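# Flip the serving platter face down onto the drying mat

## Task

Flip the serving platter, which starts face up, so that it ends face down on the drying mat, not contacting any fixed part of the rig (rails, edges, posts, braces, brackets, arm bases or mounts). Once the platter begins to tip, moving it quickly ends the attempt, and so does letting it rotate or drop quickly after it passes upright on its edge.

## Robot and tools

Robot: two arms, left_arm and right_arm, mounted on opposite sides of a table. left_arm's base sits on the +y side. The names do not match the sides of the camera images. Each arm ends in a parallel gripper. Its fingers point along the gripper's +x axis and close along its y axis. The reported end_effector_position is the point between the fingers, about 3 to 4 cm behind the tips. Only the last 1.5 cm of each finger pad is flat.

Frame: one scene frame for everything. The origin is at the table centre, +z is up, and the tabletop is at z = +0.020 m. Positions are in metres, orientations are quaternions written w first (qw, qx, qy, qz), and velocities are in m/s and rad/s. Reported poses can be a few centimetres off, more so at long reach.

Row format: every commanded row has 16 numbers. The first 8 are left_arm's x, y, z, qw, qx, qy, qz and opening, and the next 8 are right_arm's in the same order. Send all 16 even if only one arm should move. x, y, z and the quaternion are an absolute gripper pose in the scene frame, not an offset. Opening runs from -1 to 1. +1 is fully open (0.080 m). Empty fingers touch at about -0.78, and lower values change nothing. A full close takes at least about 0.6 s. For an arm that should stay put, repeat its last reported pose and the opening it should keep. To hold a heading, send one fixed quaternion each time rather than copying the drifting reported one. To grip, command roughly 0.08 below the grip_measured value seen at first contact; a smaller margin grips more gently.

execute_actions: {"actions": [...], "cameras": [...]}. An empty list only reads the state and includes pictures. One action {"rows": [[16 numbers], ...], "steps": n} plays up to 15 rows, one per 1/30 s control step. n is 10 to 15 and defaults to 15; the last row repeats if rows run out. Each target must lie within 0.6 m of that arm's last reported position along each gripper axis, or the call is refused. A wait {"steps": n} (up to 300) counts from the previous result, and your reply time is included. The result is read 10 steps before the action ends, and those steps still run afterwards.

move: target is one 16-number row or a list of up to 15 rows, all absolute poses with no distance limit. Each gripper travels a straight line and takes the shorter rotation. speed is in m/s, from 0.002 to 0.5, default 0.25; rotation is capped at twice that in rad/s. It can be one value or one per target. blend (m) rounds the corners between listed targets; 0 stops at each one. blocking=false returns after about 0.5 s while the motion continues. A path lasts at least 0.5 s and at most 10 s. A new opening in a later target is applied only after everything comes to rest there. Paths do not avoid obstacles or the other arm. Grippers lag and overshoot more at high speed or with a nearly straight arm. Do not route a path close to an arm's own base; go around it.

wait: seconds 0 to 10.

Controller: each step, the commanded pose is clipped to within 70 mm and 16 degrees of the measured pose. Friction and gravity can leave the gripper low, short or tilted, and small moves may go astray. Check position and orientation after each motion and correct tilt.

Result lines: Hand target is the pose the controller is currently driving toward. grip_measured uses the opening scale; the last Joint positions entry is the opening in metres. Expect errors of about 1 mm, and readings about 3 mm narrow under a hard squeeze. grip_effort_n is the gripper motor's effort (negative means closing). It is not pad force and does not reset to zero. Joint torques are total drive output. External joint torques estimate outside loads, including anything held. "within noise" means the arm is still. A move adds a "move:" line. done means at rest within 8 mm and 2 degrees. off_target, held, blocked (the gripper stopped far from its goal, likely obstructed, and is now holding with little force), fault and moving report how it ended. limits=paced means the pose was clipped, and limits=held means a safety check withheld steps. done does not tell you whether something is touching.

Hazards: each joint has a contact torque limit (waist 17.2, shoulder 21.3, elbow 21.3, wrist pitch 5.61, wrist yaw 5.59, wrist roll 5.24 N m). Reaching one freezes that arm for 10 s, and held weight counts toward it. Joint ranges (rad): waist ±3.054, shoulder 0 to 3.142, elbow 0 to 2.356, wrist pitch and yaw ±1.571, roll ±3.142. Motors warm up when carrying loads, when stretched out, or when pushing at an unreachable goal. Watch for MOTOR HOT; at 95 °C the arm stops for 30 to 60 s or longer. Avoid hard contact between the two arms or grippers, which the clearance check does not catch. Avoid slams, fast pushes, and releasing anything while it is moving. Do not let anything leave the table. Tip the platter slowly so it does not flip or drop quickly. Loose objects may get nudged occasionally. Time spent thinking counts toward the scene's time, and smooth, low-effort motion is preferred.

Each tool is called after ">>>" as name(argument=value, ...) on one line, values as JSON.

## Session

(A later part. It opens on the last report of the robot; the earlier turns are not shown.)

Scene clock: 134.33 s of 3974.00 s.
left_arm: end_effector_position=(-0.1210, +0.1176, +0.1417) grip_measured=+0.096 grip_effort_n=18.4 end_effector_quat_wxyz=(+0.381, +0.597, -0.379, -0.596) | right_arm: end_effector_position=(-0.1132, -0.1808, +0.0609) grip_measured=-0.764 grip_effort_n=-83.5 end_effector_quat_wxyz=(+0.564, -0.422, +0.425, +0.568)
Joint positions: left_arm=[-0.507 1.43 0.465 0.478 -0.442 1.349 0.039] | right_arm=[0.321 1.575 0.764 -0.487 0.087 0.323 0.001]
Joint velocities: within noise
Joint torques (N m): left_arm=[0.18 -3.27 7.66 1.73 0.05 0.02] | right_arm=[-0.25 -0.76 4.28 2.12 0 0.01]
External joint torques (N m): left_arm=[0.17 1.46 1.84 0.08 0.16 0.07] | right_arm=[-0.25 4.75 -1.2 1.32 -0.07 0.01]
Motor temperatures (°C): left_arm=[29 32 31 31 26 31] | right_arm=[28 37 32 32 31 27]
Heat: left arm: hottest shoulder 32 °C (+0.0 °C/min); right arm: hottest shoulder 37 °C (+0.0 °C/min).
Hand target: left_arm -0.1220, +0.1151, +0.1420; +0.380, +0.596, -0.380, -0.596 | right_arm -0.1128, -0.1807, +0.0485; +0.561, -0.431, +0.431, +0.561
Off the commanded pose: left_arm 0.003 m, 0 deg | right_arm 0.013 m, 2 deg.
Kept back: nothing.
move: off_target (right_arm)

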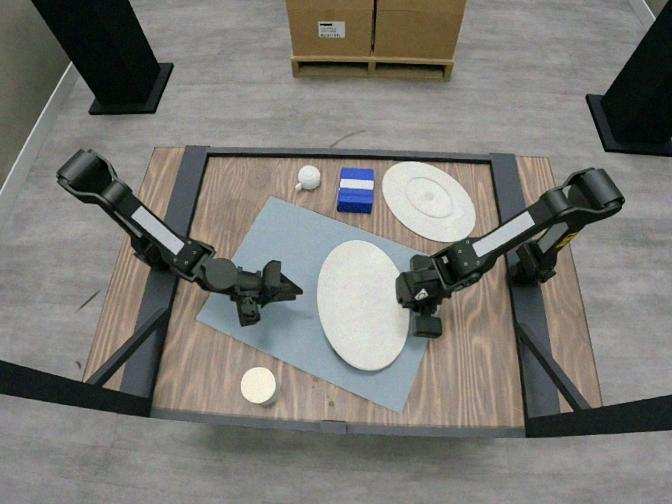

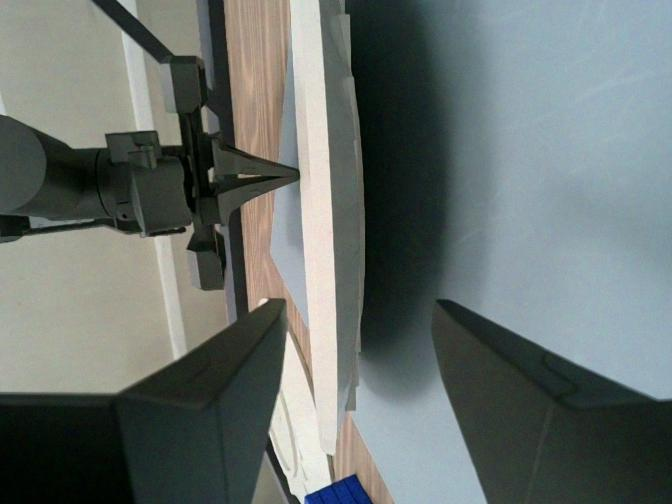

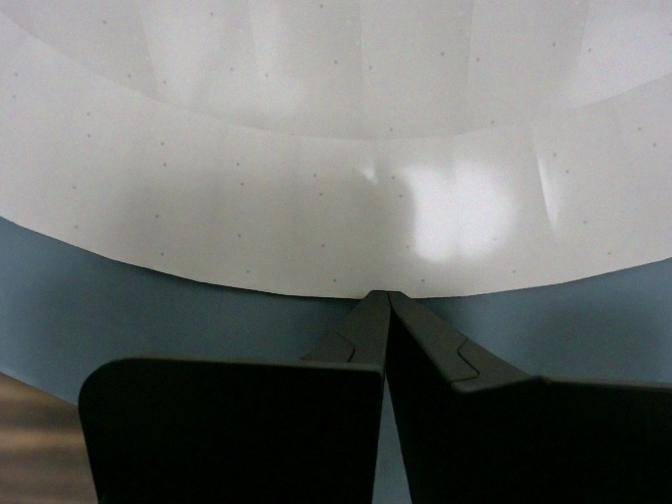

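>>> move(target=[[-0.122,0.112,0.156,0.380,0.596,-0.380,-0.596,0.1,-0.113,-0.18,0.048,0.561,-0.431,0.431,0.561,-0.9],[-0.122,0.098,0.147,0.380,0.596,-0.380,-0.596,0.1,-0.113,-0.18,0.048,0.561,-0.431,0.431,0.561,-0.9]], speed=0.08)

Scene clock: 136.33 s of 3974.00 s.
left_arm: end_effector_position=(-0.1212, +0.1005, +0.1471) grip_measured=+0.096 grip_effort_n=18.4 end_effector_quat_wxyz=(+0.381, +0.597, -0.380, -0.596) | right_arm: end_effector_position=(-0.1132, -0.1808, +0.0609) grip_measured=-0.764 grip_effort_n=-83.5 end_effector_quat_wxyz=(+0.564, -0.422, +0.425, +0.568)
Joint positions: left_arm=[-0.476 1.475 0.529 0.468 -0.414 1.365 0.039] | right_arm=[0.321 1.575 0.764 -0.488 0.087 0.323 0.001]
Joint velocities: within noise
Joint torques (N m): left_arm=[0.25 -3.53 7.71 1.75 0.07 0.03] | right_arm=[-0.5 -0.66 4.23 2.12 -0.02 0]
External joint torques (N m): left_arm=[0.26 1.59 1.83 0.09 0.16 0.07] | right_arm=[-0.47 4.81 -1.2 1.34 -0.1 0]
Motor temperatures (°C): left_arm=[29 32 32 31 26 31] | right_arm=[28 36 32 32 31 27]
Heat: left arm: hottest shoulder 32 °C (+0.0 °C/min); right arm: hottest shoulder 36 °C (-3.0 °C/min).
Hand target: left_arm -0.1219, +0.0980, +0.1470; +0.380, +0.596, -0.380, -0.596 | right_arm -0.1127, -0.1808, +0.0485; +0.561, -0.431, +0.431, +0.561
Off the commanded pose: left_arm 0.003 m, 0 deg | right_arm 0.013 m, 1 deg.
Kept back: nothing.
move: off_target (right_arm)

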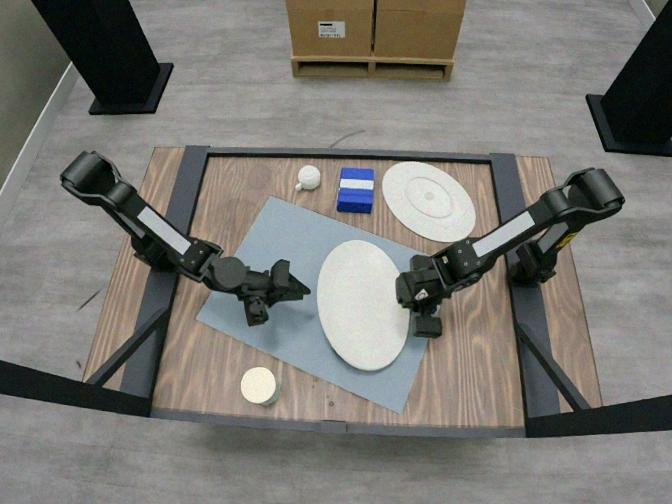

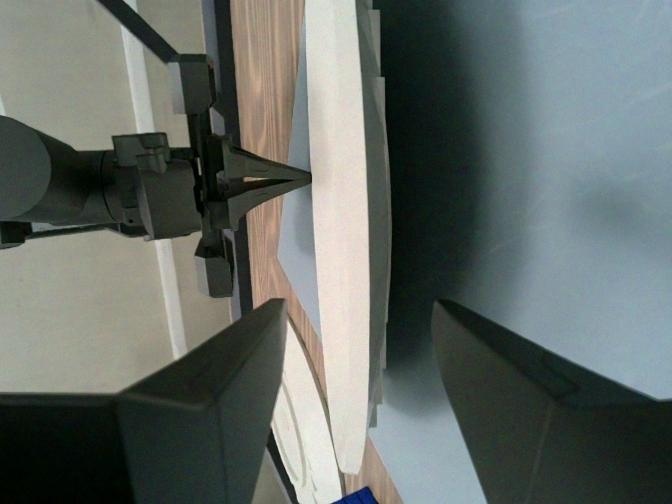

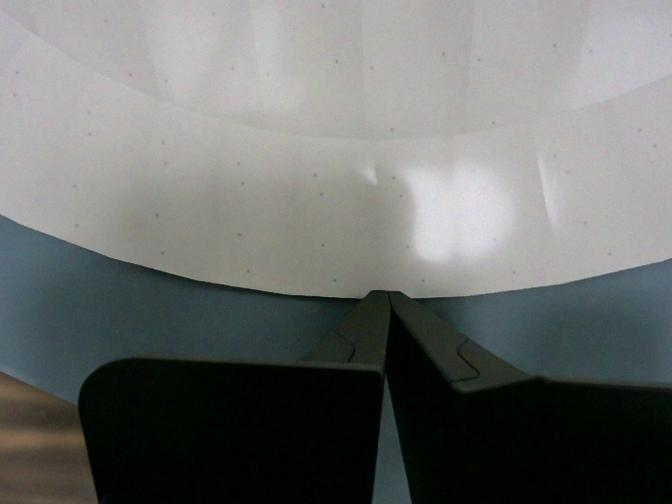

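>>> move(target=[[-0.122,0.098,0.155,0.380,0.596,-0.380,-0.596,0.3,-0.113,-0.18,0.048,0.561,-0.431,0.431,0.561,-0.9],[-0.122,0.083,0.149,0.380,0.596,-0.380,-0.596,0.3,-0.113,-0.18,0.048,0.561,-0.431,0.431,0.561,-0.9]], speed=0.08)

Scene clock: 138.50 s of 3974.00 s.
left_arm: end_effector_position=(-0.1212, +0.0857, +0.1493) grip_measured=+0.296 grip_effort_n=18.4 end_effector_quat_wxyz=(+0.381, +0.597, -0.380, -0.596) | right_arm: end_effector_position=(-0.1132, -0.1808, +0.0609) grip_measured=-0.764 grip_effort_n=-83.5 end_effector_quat_wxyz=(+0.564, -0.422, +0.425, +0.568)
Joint positions: left_arm=[-0.45 1.523 0.581 0.468 -0.392 1.378 0.048] | right_arm=[0.321 1.575 0.764 -0.488 0.087 0.323 0.001]
Joint velocities: within noise
Joint torques (N m): left_arm=[0.2 -3.81 7.74 1.76 0.06 0.02] | right_arm=[-0.16 -0.79 4.35 2.16 0.06 -0.05]
External joint torques (N m): left_arm=[0.18 1.73 1.87 0.11 0.15 0.06] | right_arm=[-0.16 4.71 -1.12 1.36 0 -0.05]
Motor temperatures (°C): left_arm=[29 32 32 31 26 31] | right_arm=[28 35 32 32 31 27]
Heat: left arm: hottest shoulder 32 °C (+0.0 °C/min); right arm: hottest shoulder 35 °C (-5.0 °C/min).
Hand target: left_arm -0.1220, +0.0831, +0.1490; +0.380, +0.596, -0.380, -0.596 | right_arm -0.1127, -0.1808, +0.0485; +0.561, -0.431, +0.431, +0.561
Off the commanded pose: left_arm 0.003 m, 0 deg | right_arm 0.013 m, 1 deg.
Kept back: nothing.
move: off_target (right_arm)

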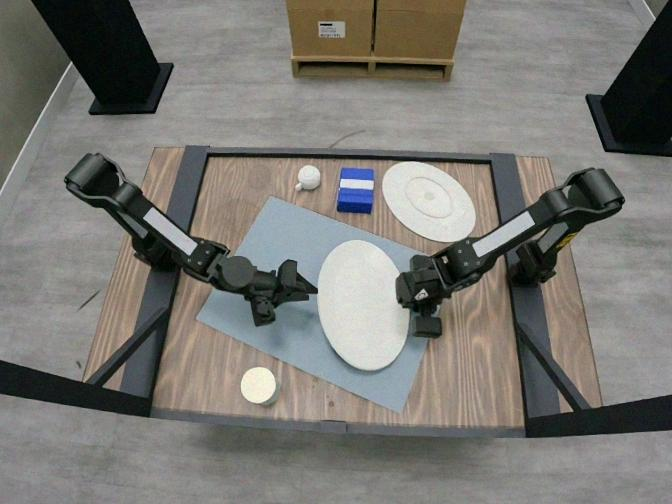

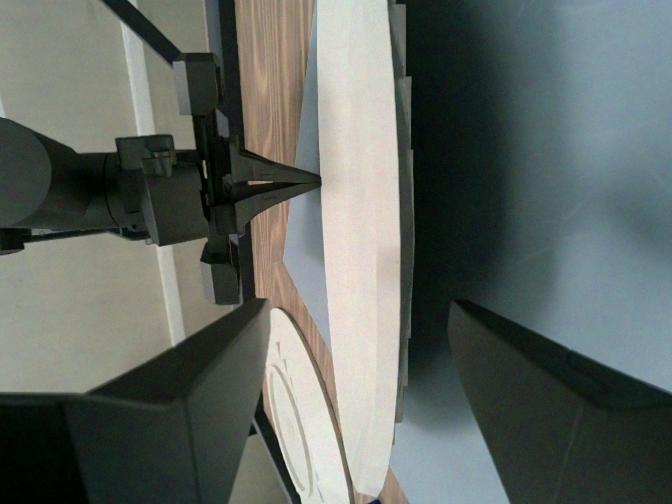

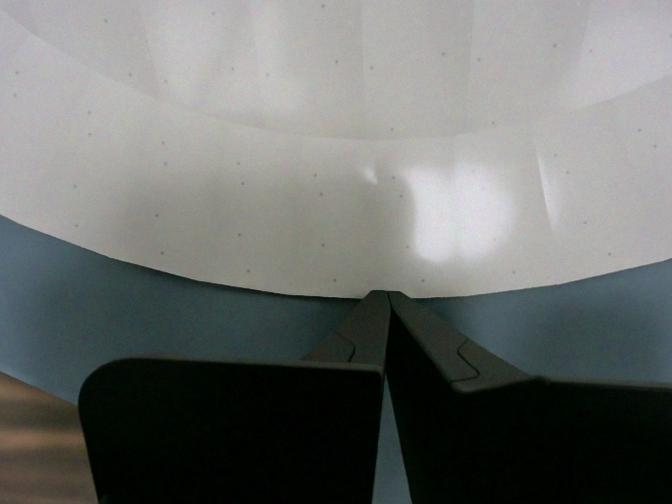

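>>> move(target=[-0.122,0.058,0.138,0.380,0.596,-0.380,-0.596,0.3,-0.113,-0.18,0.048,0.561,-0.431,0.431,0.561,-0.9], speed=0.05)

Scene clock: 139.80 s of 3974.00 s.
left_arm: end_effector_position=(-0.1213, +0.0606, +0.1390) grip_measured=+0.296 grip_effort_n=18.4 end_effector_quat_wxyz=(+0.381, +0.596, -0.380, -0.595) | right_arm: end_effector_position=(-0.1132, -0.1808, +0.0609) grip_measured=-0.764 grip_effort_n=-83.5 end_effector_quat_wxyz=(+0.564, -0.422, +0.425, +0.568)
Joint positions: left_arm=[-0.414 1.644 0.647 0.531 -0.359 1.396 0.048] | right_arm=[0.321 1.575 0.764 -0.488 0.087 0.323 0.001]
Joint velocities: within noise
Joint torques (N m): left_arm=[0.19 -4.42 7.5 1.75 0.09 0.03] | right_arm=[-0.26 -0.89 4.11 2.13 -0.05 0.01]
External joint torques (N m): left_arm=[0.21 1.85 1.8 0.08 0.17 0.07] | right_arm=[-0.26 4.62 -1.39 1.32 -0.11 0.01]
Motor temperatures (°C): left_arm=[29 32 32 31 26 31] | right_arm=[28 35 32 32 31 27]
Heat: left arm: hottest shoulder 32 °C (+0.0 °C/min); right arm: hottest shoulder 35 °C (-5.0 °C/min).
Hand target: left_arm -0.1220, +0.0580, +0.1380; +0.380, +0.596, -0.380, -0.596 | right_arm -0.1127, -0.1808, +0.0485; +0.561, -0.431, +0.431, +0.561
Off the commanded pose: left_arm 0.003 m, 0 deg | right_arm 0.013 m, 1 deg.
Kept back: nothing.
move: off_target (right_arm)

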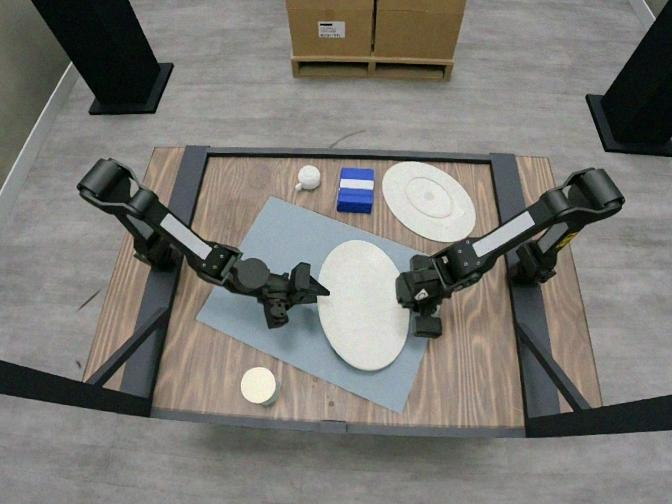

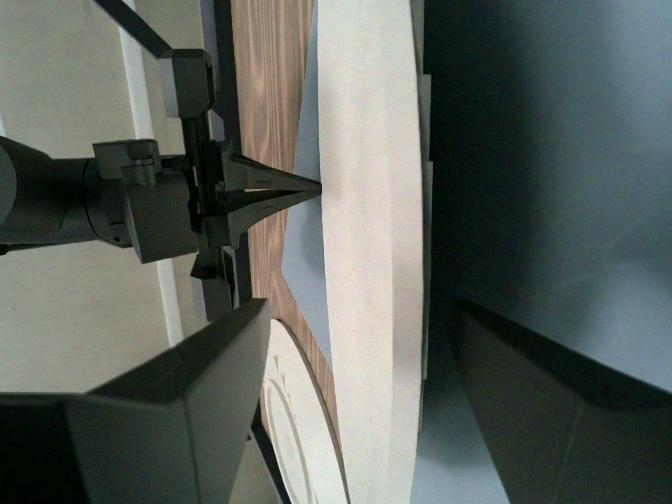

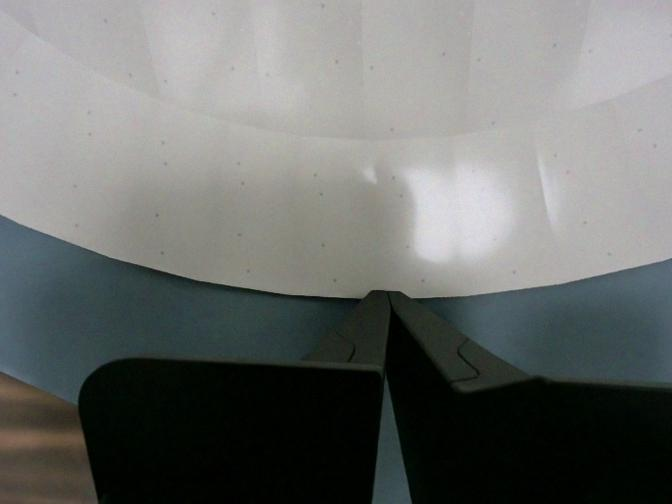

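>>> move(target=[[-0.122,0.051,0.135,0.380,0.596,-0.380,-0.596,0.3,-0.113,-0.18,0.048,0.561,-0.431,0.431,0.561,-0.9],[-0.122,0.051,0.135,0.380,0.596,-0.380,-0.596,-0.95,-0.113,-0.18,0.048,0.561,-0.431,0.431,0.561,-0.9]], speed=0.05)

Scene clock: 141.47 s of 3974.00 s.
left_arm: end_effector_position=(-0.1218, +0.0578, +0.1256) grip_measured=-0.577 grip_effort_n=-83.5 end_effector_quat_wxyz=(+0.368, +0.603, -0.372, -0.602) | right_arm: end_effector_position=(-0.1133, -0.1809, +0.0611) grip_measured=-0.764 grip_effort_n=-83.5 end_effector_quat_wxyz=(+0.564, -0.422, +0.425, +0.568)
Joint positions: left_arm=[-0.407 1.687 0.659 0.527 -0.342 1.394 0.009] | right_arm=[0.322 1.574 0.765 -0.489 0.087 0.323 0.001]
Joint velocities: within noise
Joint torques (N m): left_arm=[0.31 -5.73 8.35 2.92 -0.25 0.21] | right_arm=[-0.3 -0.63 4.34 2.15 0.02 -0.02]
External joint torques (N m): left_arm=[0.34 0.75 2.78 1.27 -0.18 0.26] | right_arm=[-0.27 4.84 -1.09 1.36 -0.05 -0.02]
Motor temperatures (°C): left_arm=[29 32 32 32 26 31] | right_arm=[28 35 31 32 31 27]
Heat: left arm: hottest shoulder 32 °C (+0.0 °C/min); right arm: hottest shoulder 35 °C (-5.0 °C/min).
Hand target: left_arm -0.1220, +0.0512, +0.1352; +0.380, +0.596, -0.380, -0.596 | right_arm -0.1128, -0.1808, +0.0485; +0.561, -0.431, +0.431, +0.561
Off the commanded pose: left_arm 0.012 m, 2 deg | right_arm 0.013 m, 2 deg.
Kept back: nothing.
move: off_target (left_arm, right_arm)

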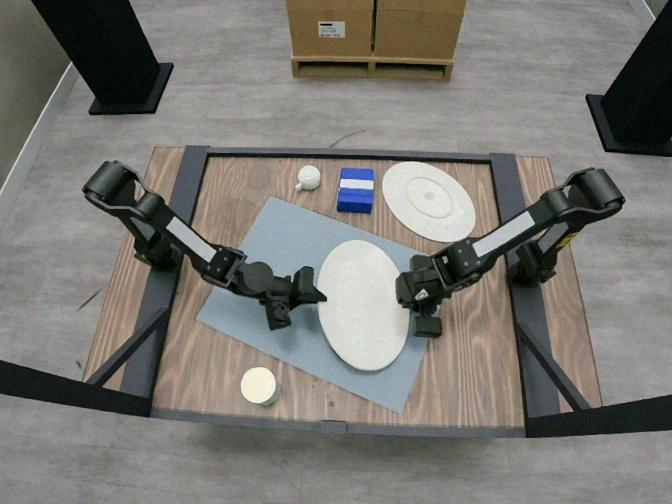

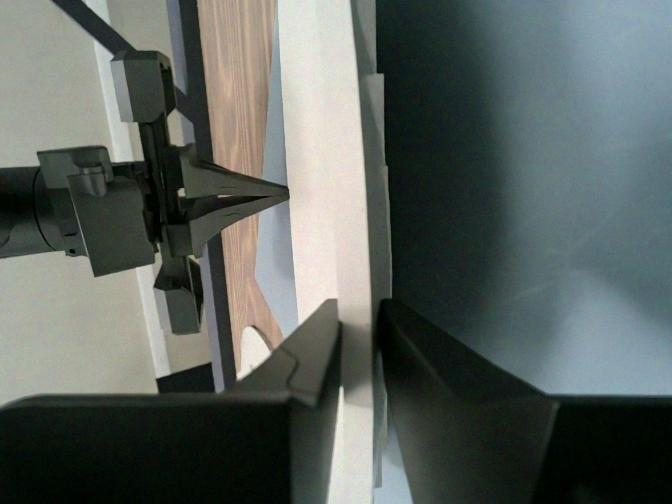

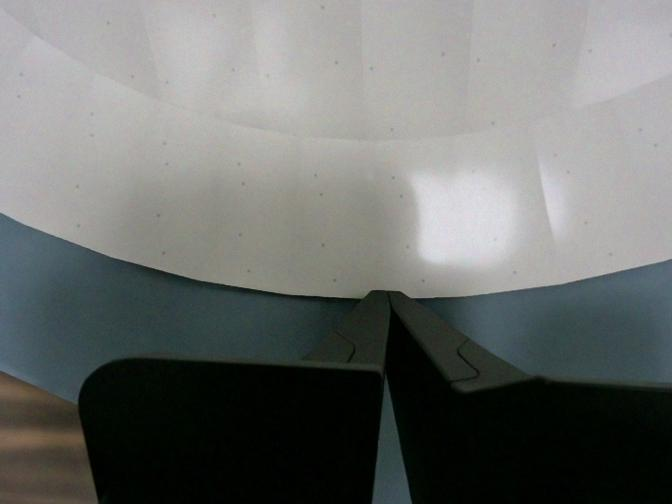

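>>> move(target=[-0.122,0.051,0.14,0.380,0.596,-0.380,-0.596,-0.95,-0.113,-0.19,0.09,0.561,-0.431,0.431,0.561,-0.9], speed=0.04, cameras=[])

>>> move(target=[-0.122,0.045,0.185,0.364,0.606,-0.364,-0.606,-0.95,-0.113,-0.26,0.22,0.561,-0.431,0.431,0.561,-0.9], speed=0.1)

Scene clock: 143.33 s of 3974.00 s.
left_arm: end_effector_position=(-0.1195, +0.0599, +0.1205) grip_measured=-0.605 grip_effort_n=-83.5 end_effector_quat_wxyz=(+0.359, +0.611, -0.366, -0.603) | right_arm: end_effector_position=(-0.1111, -0.1926, +0.0853) grip_measured=-0.764 grip_effort_n=-83.5 end_effector_quat_wxyz=(+0.559, -0.436, +0.433, +0.557)
Joint positions: left_arm=[-0.403 1.687 0.659 0.5 -0.341 1.396 0.008] | right_arm=[0.328 1.505 0.819 -0.653 0.087 0.332 0.001]
Joint velocities: within noise
Joint torques (N m): left_arm=[0 -7.55 9.05 3.08 -0.34 0.15] | right_arm=[0.19 -7.21 5.67 0.38 0.13 0.15]
External joint torques (N m): left_arm=[0.02 -1.02 3.4 1.41 -0.26 0.2] | right_arm=[0.18 -1.96 -0.12 -0.37 0.06 0.14]
Motor temperatures (°C): left_arm=[29 32 32 32 26 31] | right_arm=[28 35 31 32 31 27]
Heat: left arm: hottest shoulder 32 °C (+0.0 °C/min); right arm: hottest shoulder 35 °C (-6.1 °C/min).
Hand target: left_arm -0.1219, +0.0516, +0.1401; +0.380, +0.596, -0.380, -0.596 | right_arm -0.1130, -0.1900, +0.0901; +0.561, -0.431, +0.431, +0.561
Off the commanded pose: left_arm 0.022 m, 3 deg | right_arm 0.006 m, 1 deg.
Kept back: nothing.
move: off_target (left_arm)
No camera images: "cameras" was empty.

Scene clock: 145.53 s of 3974.00 s.
left_arm: end_effector_position=(-0.1174, +0.0638, +0.1330) grip_measured=-0.635 grip_effort_n=-83.5 end_effector_quat_wxyz=(+0.309, +0.641, -0.329, -0.621) | right_arm: end_effector_position=(-0.1126, -0.2610, +0.2160) grip_measured=-0.764 grip_effort_n=-83.5 end_effector_quat_wxyz=(+0.558, -0.435, +0.434, +0.558)
Joint positions: left_arm=[-0.39 1.617 0.779 0.166 -0.309 1.381 0.006] | right_arm=[0.459 1.18 1.104 -1.274 0.113 0.46 0.001]
Joint velocities: within noise
Joint torques (N m): left_arm=[-0.08 -6.78 7.93 2.38 -0.44 0.16] | right_arm=[-0.07 -3.92 5.11 0.48 0.11 0]
External joint torques (N m): left_arm=[-0.07 -0.32 1.85 0.84 -0.34 0.19] | right_arm=[-0.09 -0.78 -1.01 -0.24 0.03 0]
Motor temperatures (°C): left_arm=[29 33 33 33 26 31] | right_arm=[28 34 32 32 31 27]
Heat: left arm: hottest shoulder 33 °C (+1.0 °C/min); right arm: hottest shoulder 34 °C (-7.1 °C/min).
Hand target: left_arm -0.1177, +0.0600, +0.1419; +0.319, +0.636, -0.337, -0.616 | right_arm -0.1126, -0.2609, +0.2160; +0.558, -0.435, +0.434, +0.558
Off the commanded pose: left_arm 0.055 m, 9 deg | right_arm 0.004 m, 1 deg.
Kept back: nothing.
move: blocked (left_arm; both arms now hold where they are)

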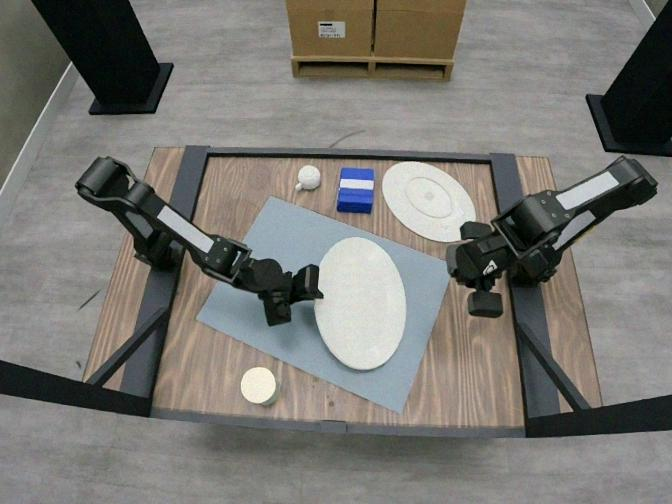

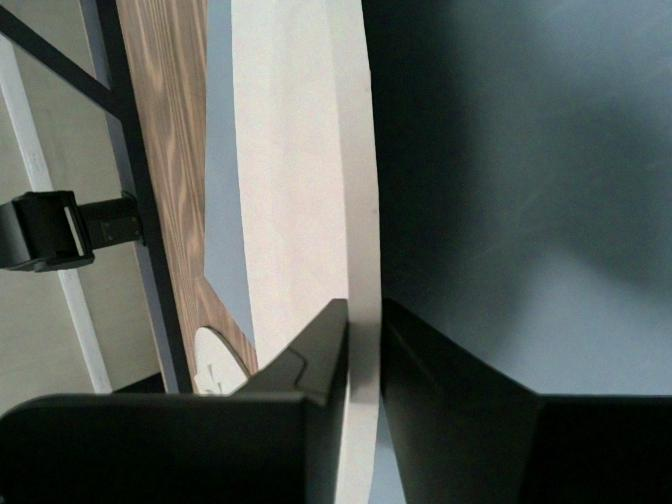

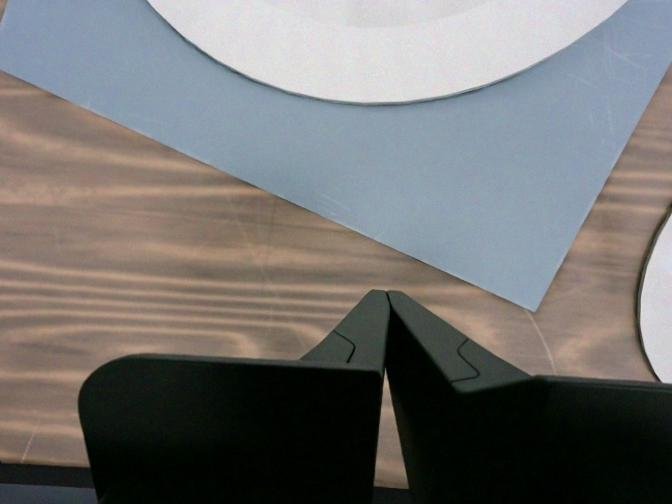

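>>> move(target=[[-0.119,0.06,0.17,0.2705,0.653,-0.2705,-0.653,-0.95,-0.113,-0.26,0.22,0.561,-0.431,0.431,0.561,-0.9],[-0.119,0.045,0.225,0.207,0.676,-0.207,-0.676,-0.95,-0.113,-0.26,0.22,0.561,-0.431,0.431,0.561,-0.9]], speed=0.06, blend=0.02)

Scene clock: 149.40 s of 3974.00 s.
left_arm: end_effector_position=(-0.1166, +0.0528, +0.2056) grip_measured=-0.643 grip_effort_n=-83.5 end_effector_quat_wxyz=(+0.187, +0.686, -0.191, -0.676) end_effector_velocity=(-0.004, +0.001, +0.001) end_effector_angular_velocity=(+0.013, +0.006, -0.005) | right_arm: end_effector_position=(-0.1126, -0.2611, +0.2160) grip_measured=-0.764 grip_effort_n=-83.5 end_effector_quat_wxyz=(+0.558, -0.435, +0.434, +0.558)
Joint positions: left_arm=[-0.331 1.72 1.439 -0.773 -0.171 1.309 0.006] | right_arm=[0.459 1.18 1.104 -1.275 0.113 0.46 0.001]
Joint velocities: left_arm=[-0.007 0.007 0.017 -0.022 0.007 -0.007 0] | right_arm=[within noise]
Joint torques (N m): left_arm=[-0.07 -8.2 12.09 1.37 -0.15 -0.03] | right_arm=[0.19 -4.58 6.38 0.34 0.27 0.16]
External joint torques (N m): left_arm=[-0.07 -0.43 5.5 0.25 -0.1 0] | right_arm=[0.2 -1.43 0.28 -0.36 0.17 0.16]
Motor temperatures (°C): left_arm=[29 34 33 33 26 31] | right_arm=[28 34 32 32 31 27]
Heat: left arm: hottest shoulder 34 °C (+2.0 °C/min); right arm: hottest shoulder 34 °C (-6.1 °C/min).
Hand target: left_arm -0.1187, +0.0457, +0.2251; +0.207, +0.676, -0.207, -0.676 | right_arm -0.1130, -0.2601, +0.2200; +0.561, -0.431, +0.431, +0.561
Off the commanded pose: left_arm 0.021 m, 3 deg | right_arm 0.004 m, 1 deg.
Kept back: nothing.
move: off_target (left_arm)

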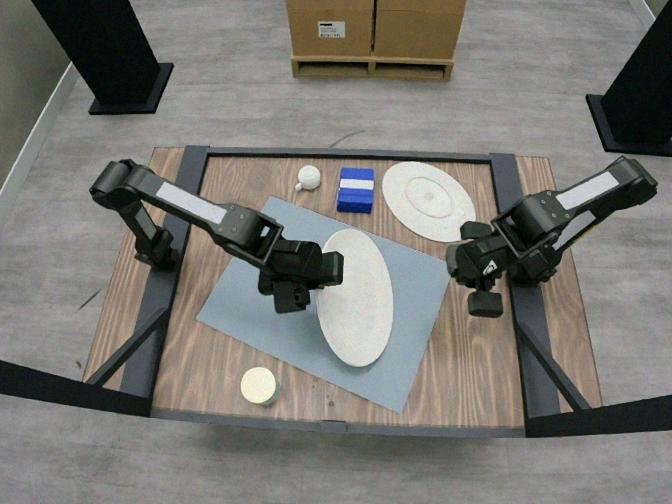

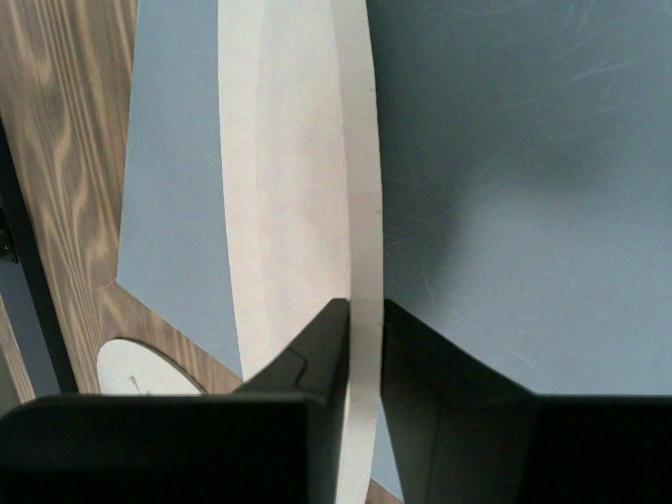

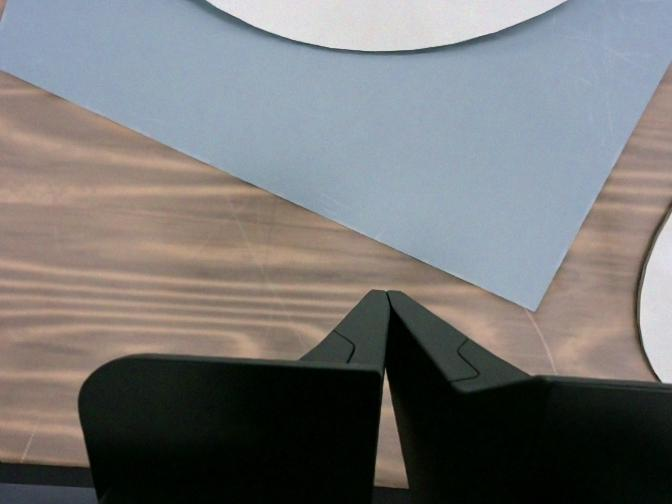

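>>> move(target=[[-0.119,0.05,0.255,0.117,0.697,-0.117,-0.697,-0.95,-0.113,-0.26,0.22,0.561,-0.431,0.431,0.561,-0.9],[-0.119,0.08,0.285,0.0308,0.7064,-0.0308,-0.7064,-0.95,-0.113,-0.26,0.22,0.561,-0.431,0.431,0.561,-0.9]], speed=0.06, blend=0.02)

Scene clock: 154.37 s of 3974.00 s.
left_arm: end_effector_position=(-0.1191, +0.0748, +0.2605) grip_measured=-0.643 grip_effort_n=-83.5 end_effector_quat_wxyz=(+0.052, +0.701, -0.054, -0.709) | right_arm: end_effector_position=(-0.1126, -0.2611, +0.2161) grip_measured=-0.764 grip_effort_n=-83.5 end_effector_quat_wxyz=(+0.558, -0.435, +0.434, +0.558)
Joint positions: left_arm=[-0.301 2.011 2.157 -1.569 -0.031 1.293 0.006] | right_arm=[0.459 1.18 1.105 -1.275 0.113 0.46 0.001]
Joint velocities: within noise
Joint torques (N m): left_arm=[-0.14 -13.41 8.25 0.31 0.23 -0.03] | right_arm=[0 -4.49 6.13 0.34 0.29 0.16]
External joint torques (N m): left_arm=[-0.13 -4.37 2.59 -0.27 0.2 -0.02] | right_arm=[-0.01 -1.38 0.01 -0.39 0.2 0.16]
Motor temperatures (°C): left_arm=[29 36 34 32 25 31] | right_arm=[28 33 33 31 31 27]
Heat: left arm: hottest shoulder 36 °C (+4.0 °C/min); right arm: hottest shoulder 33 °C (-7.1 °C/min).
Hand target: left_arm -0.1188, +0.0804, +0.2839; +0.074, +0.691, -0.075, -0.715 | right_arm -0.1130, -0.2600, +0.2201; +0.561, -0.431, +0.431, +0.561
Off the commanded pose: left_arm 0.025 m, 4 deg | right_arm 0.004 m, 1 deg.
joint sent to its limit (left arm) — joint 4 (wrist pitch), lower limit.
Kept back: nothing.
move: off_target (left_arm)

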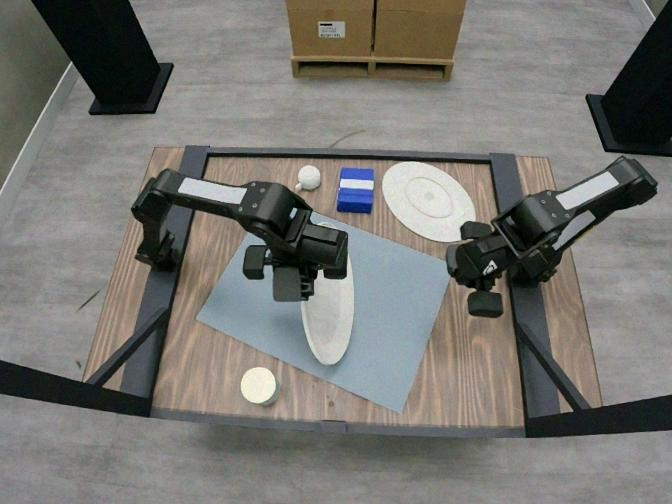

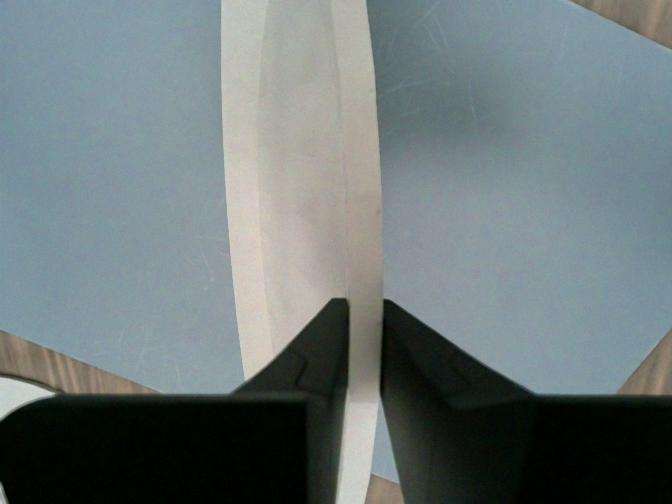

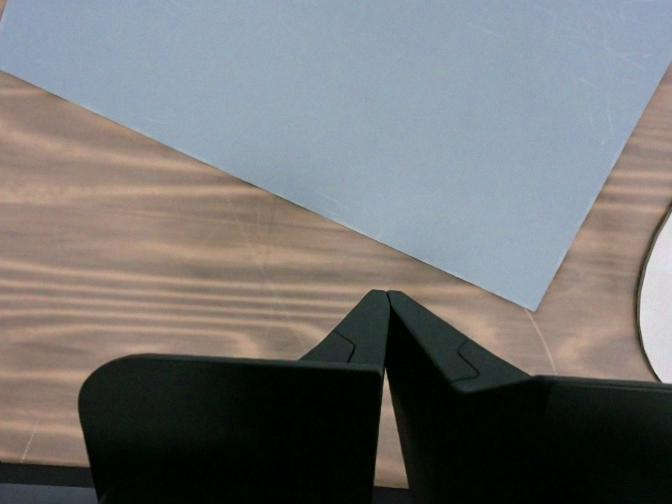

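>>> move(target=[[-0.105,0.065,0.29,0.0247,0.7067,-0.0247,-0.7067,-0.95,-0.113,-0.28,0.22,0.561,-0.431,0.431,0.561,-0.9],[-0.105,0.065,0.29,0.3748,0.5996,0.3319,-0.6244,-0.95,-0.113,-0.28,0.22,0.561,-0.431,0.431,0.561,-0.9]], speed=[0.08,0.11])

Scene clock: 161.37 s of 3974.00 s.
left_arm: end_effector_position=(-0.1056, +0.0676, +0.2690) grip_measured=-0.643 grip_effort_n=-83.5 end_effector_quat_wxyz=(+0.399, +0.570, +0.302, -0.651) | right_arm: end_effector_position=(-0.1147, -0.2775, +0.2228) grip_measured=-0.764 grip_effort_n=-83.5 end_effector_quat_wxyz=(+0.559, -0.427, +0.431, +0.564)
Joint positions: left_arm=[-0.256 2.011 2.188 -1.569 -0.011 0.292 0.006] | right_arm=[0.515 1.118 1.093 -1.311 0.126 0.515 0.001]
Joint velocities: within noise
Joint torques (N m): left_arm=[0.06 -10.33 11.69 0.4 -0.23 -0.04] | right_arm=[0.32 -4.13 4.03 0.38 0.27 0.13]
External joint torques (N m): left_arm=[0.05 -1.27 6 -0.27 -0.23 -0.04] | right_arm=[0.34 -1.48 -1.98 -0.33 0.17 0.13]
Motor temperatures (°C): left_arm=[29 39 35 31 25 31] | right_arm=[28 33 33 31 31 27]
Heat: left arm: hottest shoulder 39 °C (+7.1 °C/min); right arm: hottest shoulder 33 °C (-6.1 °C/min).
Hand target: left_arm -0.1047, +0.0660, +0.2894; +0.417, +0.553, +0.284, -0.663 | right_arm -0.1130, -0.2800, +0.2200; +0.561, -0.431, +0.431, +0.561
Off the commanded pose: left_arm 0.021 m, 6 deg | right_arm 0.004 m, 1 deg.
joint sent to its limit (left arm) — joint 4 (wrist pitch), lower limit.
Kept back: nothing.
move: off_target (left_arm)

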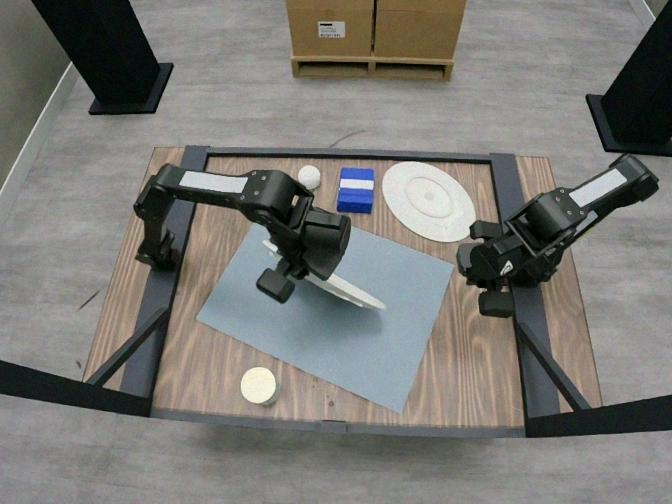

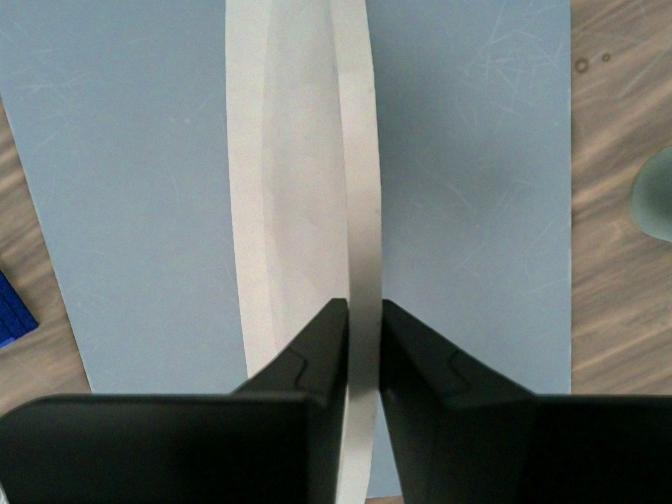

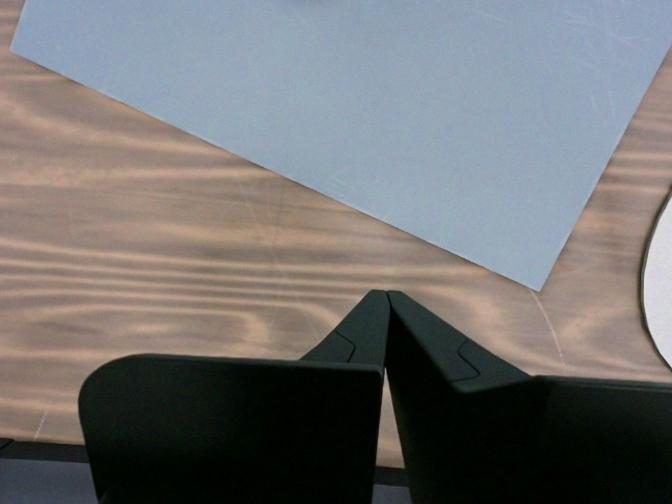

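>>> move(target=[[-0.105,0.065,0.29,0.6244,0.3319,0.5996,-0.3748,-0.95,-0.113,-0.28,0.22,0.561,-0.431,0.431,0.561,-0.9],[-0.105,0.065,0.29,0.7067,-0.0247,0.7067,-0.0247,-0.95,-0.113,-0.28,0.22,0.561,-0.431,0.431,0.561,-0.9]], speed=0.12, blend=0.01)

Scene clock: 170.77 s of 3974.00 s.
left_arm: end_effector_position=(-0.0958, +0.0636, +0.2734) grip_measured=-0.644 grip_effort_n=-83.5 end_effector_quat_wxyz=(+0.706, -0.069, +0.701, -0.073) | right_arm: end_effector_position=(-0.1147, -0.2775, +0.2227) grip_measured=-0.764 grip_effort_n=-83.5 end_effector_quat_wxyz=(+0.559, -0.427, +0.431, +0.564)
Joint positions: left_arm=[-0.245 2.011 2.204 -1.569 -0.05 -1.786 0.006] | right_arm=[0.515 1.118 1.093 -1.311 0.126 0.515 0.001]
Joint velocities: within noise
Joint torques (N m): left_arm=[-0.95 -10.13 10.02 0.38 1.03 -0.44] | right_arm=[0.16 -4.2 3.75 0.38 0.31 0.11]
External joint torques (N m): left_arm=[-0.94 -1.22 4.45 -0.24 1.11 -0.45] | right_arm=[0.16 -1.51 -2.34 -0.35 0.21 0.1]
Motor temperatures (°C): left_arm=[29 41 36 30 26 31] | right_arm=[28 32 32 31 31 27]
Heat: left arm: hottest shoulder 41 °C (+9.0 °C/min); right arm: hottest shoulder 32 °C (-7.0 °C/min).
Hand target: left_arm -0.1046, +0.0657, +0.2894; +0.689, -0.084, +0.714, -0.088 | right_arm -0.1130, -0.2800, +0.2200; +0.561, -0.431, +0.431, +0.561
Off the commanded pose: left_arm 0.019 m, 7 deg | right_arm 0.004 m, 1 deg.
joint sent to its limit (left arm) — joint 4 (wrist pitch), lower limit.
Kept back: nothing.
move: off_target (left_arm)

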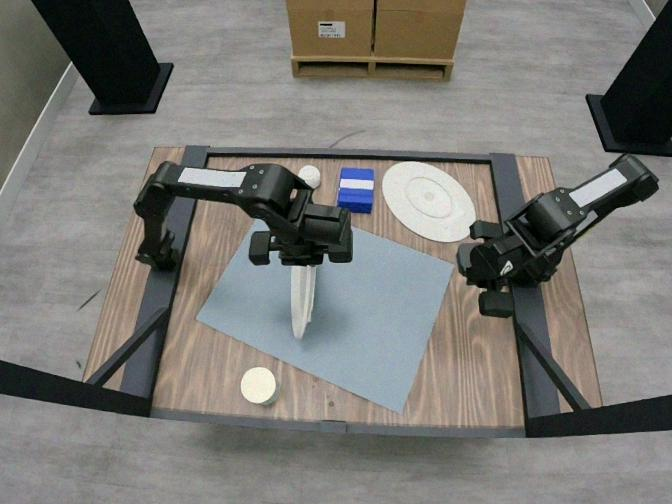

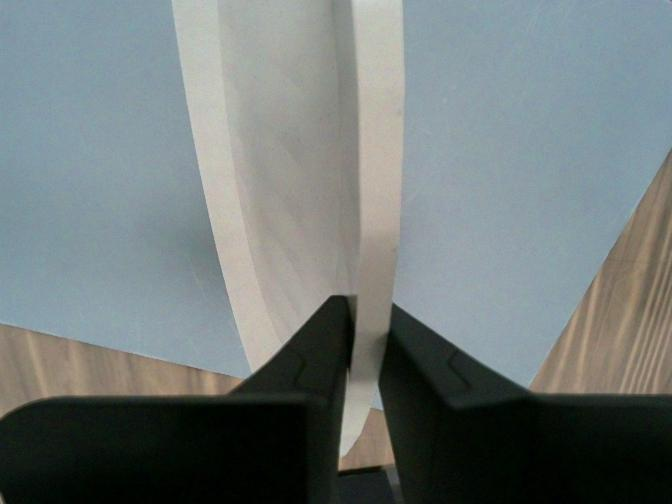

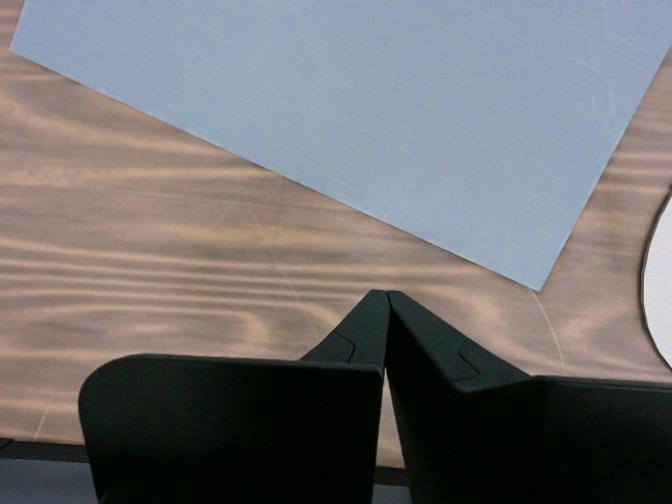

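>>> zoom_image(camera="cam_high", region=[200, 180, 440, 360])

Scaled by 2.100 from the camera's 672x504 image, which has a finer 960x720 frame.

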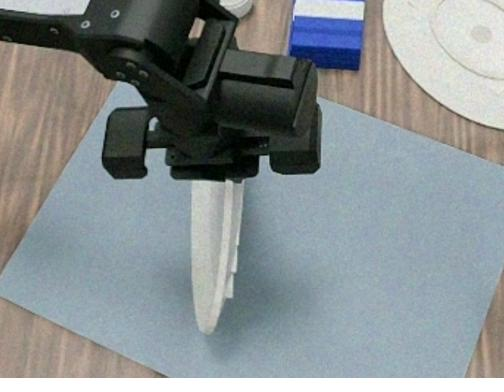

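>>> move(target=[-0.10,-0.03,0.275,0.701,-0.092,0.701,-0.092,-0.95,-0.113,-0.28,0.22,0.561,-0.431,0.431,0.561,-0.9], speed=0.05)

Scene clock: 174.57 s of 3974.00 s.
left_arm: end_effector_position=(-0.0984, -0.0156, +0.2548) grip_measured=-0.481 grip_effort_n=-83.5 end_effector_quat_wxyz=(+0.684, -0.129, +0.704, -0.138) | right_arm: end_effector_position=(-0.1147, -0.2775, +0.2227) grip_measured=-0.764 grip_effort_n=-83.5 end_effector_quat_wxyz=(+0.559, -0.427, +0.431, +0.564)
Joint positions: left_arm=[-0.211 2.164 2.314 -1.341 -0.041 -1.742 0.013] | right_arm=[0.515 1.118 1.093 -1.311 0.126 0.515 0.001]
Joint velocities: within noise
Joint torques (N m): left_arm=[-0.15 -9.86 11.7 3.88 -0.45 -0.16] | right_arm=[0.08 -4.18 3.71 0.39 0.29 0.11]
External joint torques (N m): left_arm=[-0.15 0.42 5.74 2.94 -0.37 -0.18] | right_arm=[0.08 -1.54 -2.36 -0.34 0.19 0.11]
Motor temperatures (°C): left_arm=[29 41 37 31 26 31] | right_arm=[28 32 32 30 31 27]
Heat: left arm: hottest shoulder 41 °C (+9.1 °C/min); right arm: hottest shoulder 32 °C (-7.1 °C/min).
Hand target: left_arm -0.0996, -0.0278, +0.2749; +0.674, -0.164, +0.701, -0.167 | right_arm -0.1130, -0.2800, +0.2200; +0.561, -0.431, +0.431, +0.561
Off the commanded pose: left_arm 0.025 m, 7 deg | right_arm 0.004 m, 1 deg.
joint sent to its limit (left arm) — joint 3 (elbow), upper limit, where the elbow is as straight as it goes.
Kept back: nothing.
move: off_target (left_arm)

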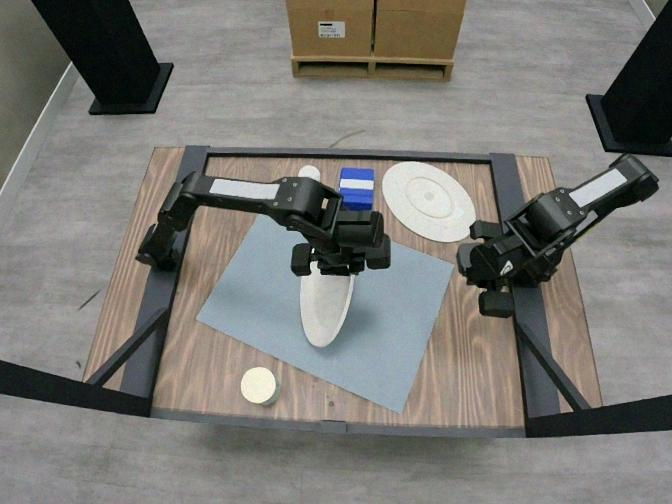

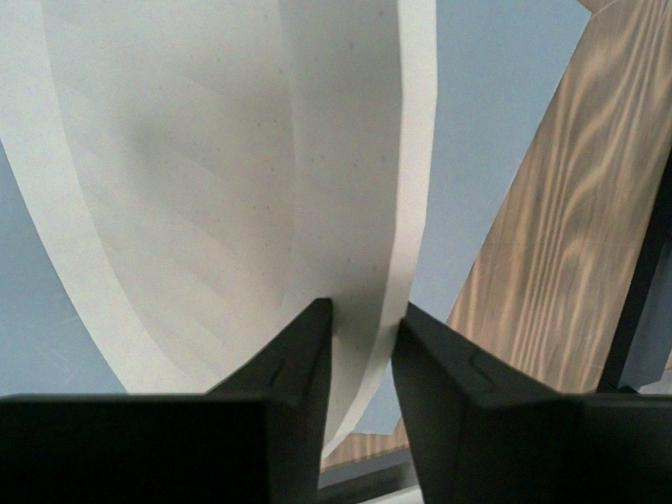

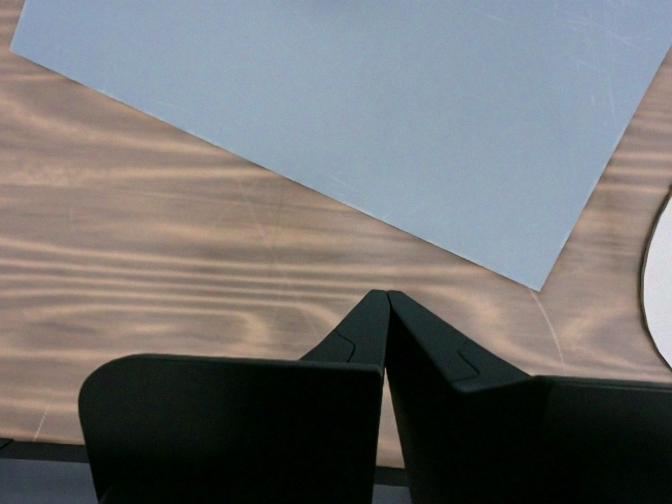

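>>> zoom_image(camera="cam_high", region=[230, 180, 450, 370])

Scaled by 2.291 from the camera's 672x504 image, which has a finer 960x720 frame.

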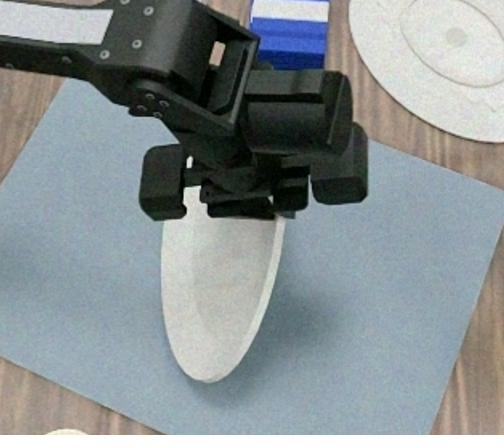

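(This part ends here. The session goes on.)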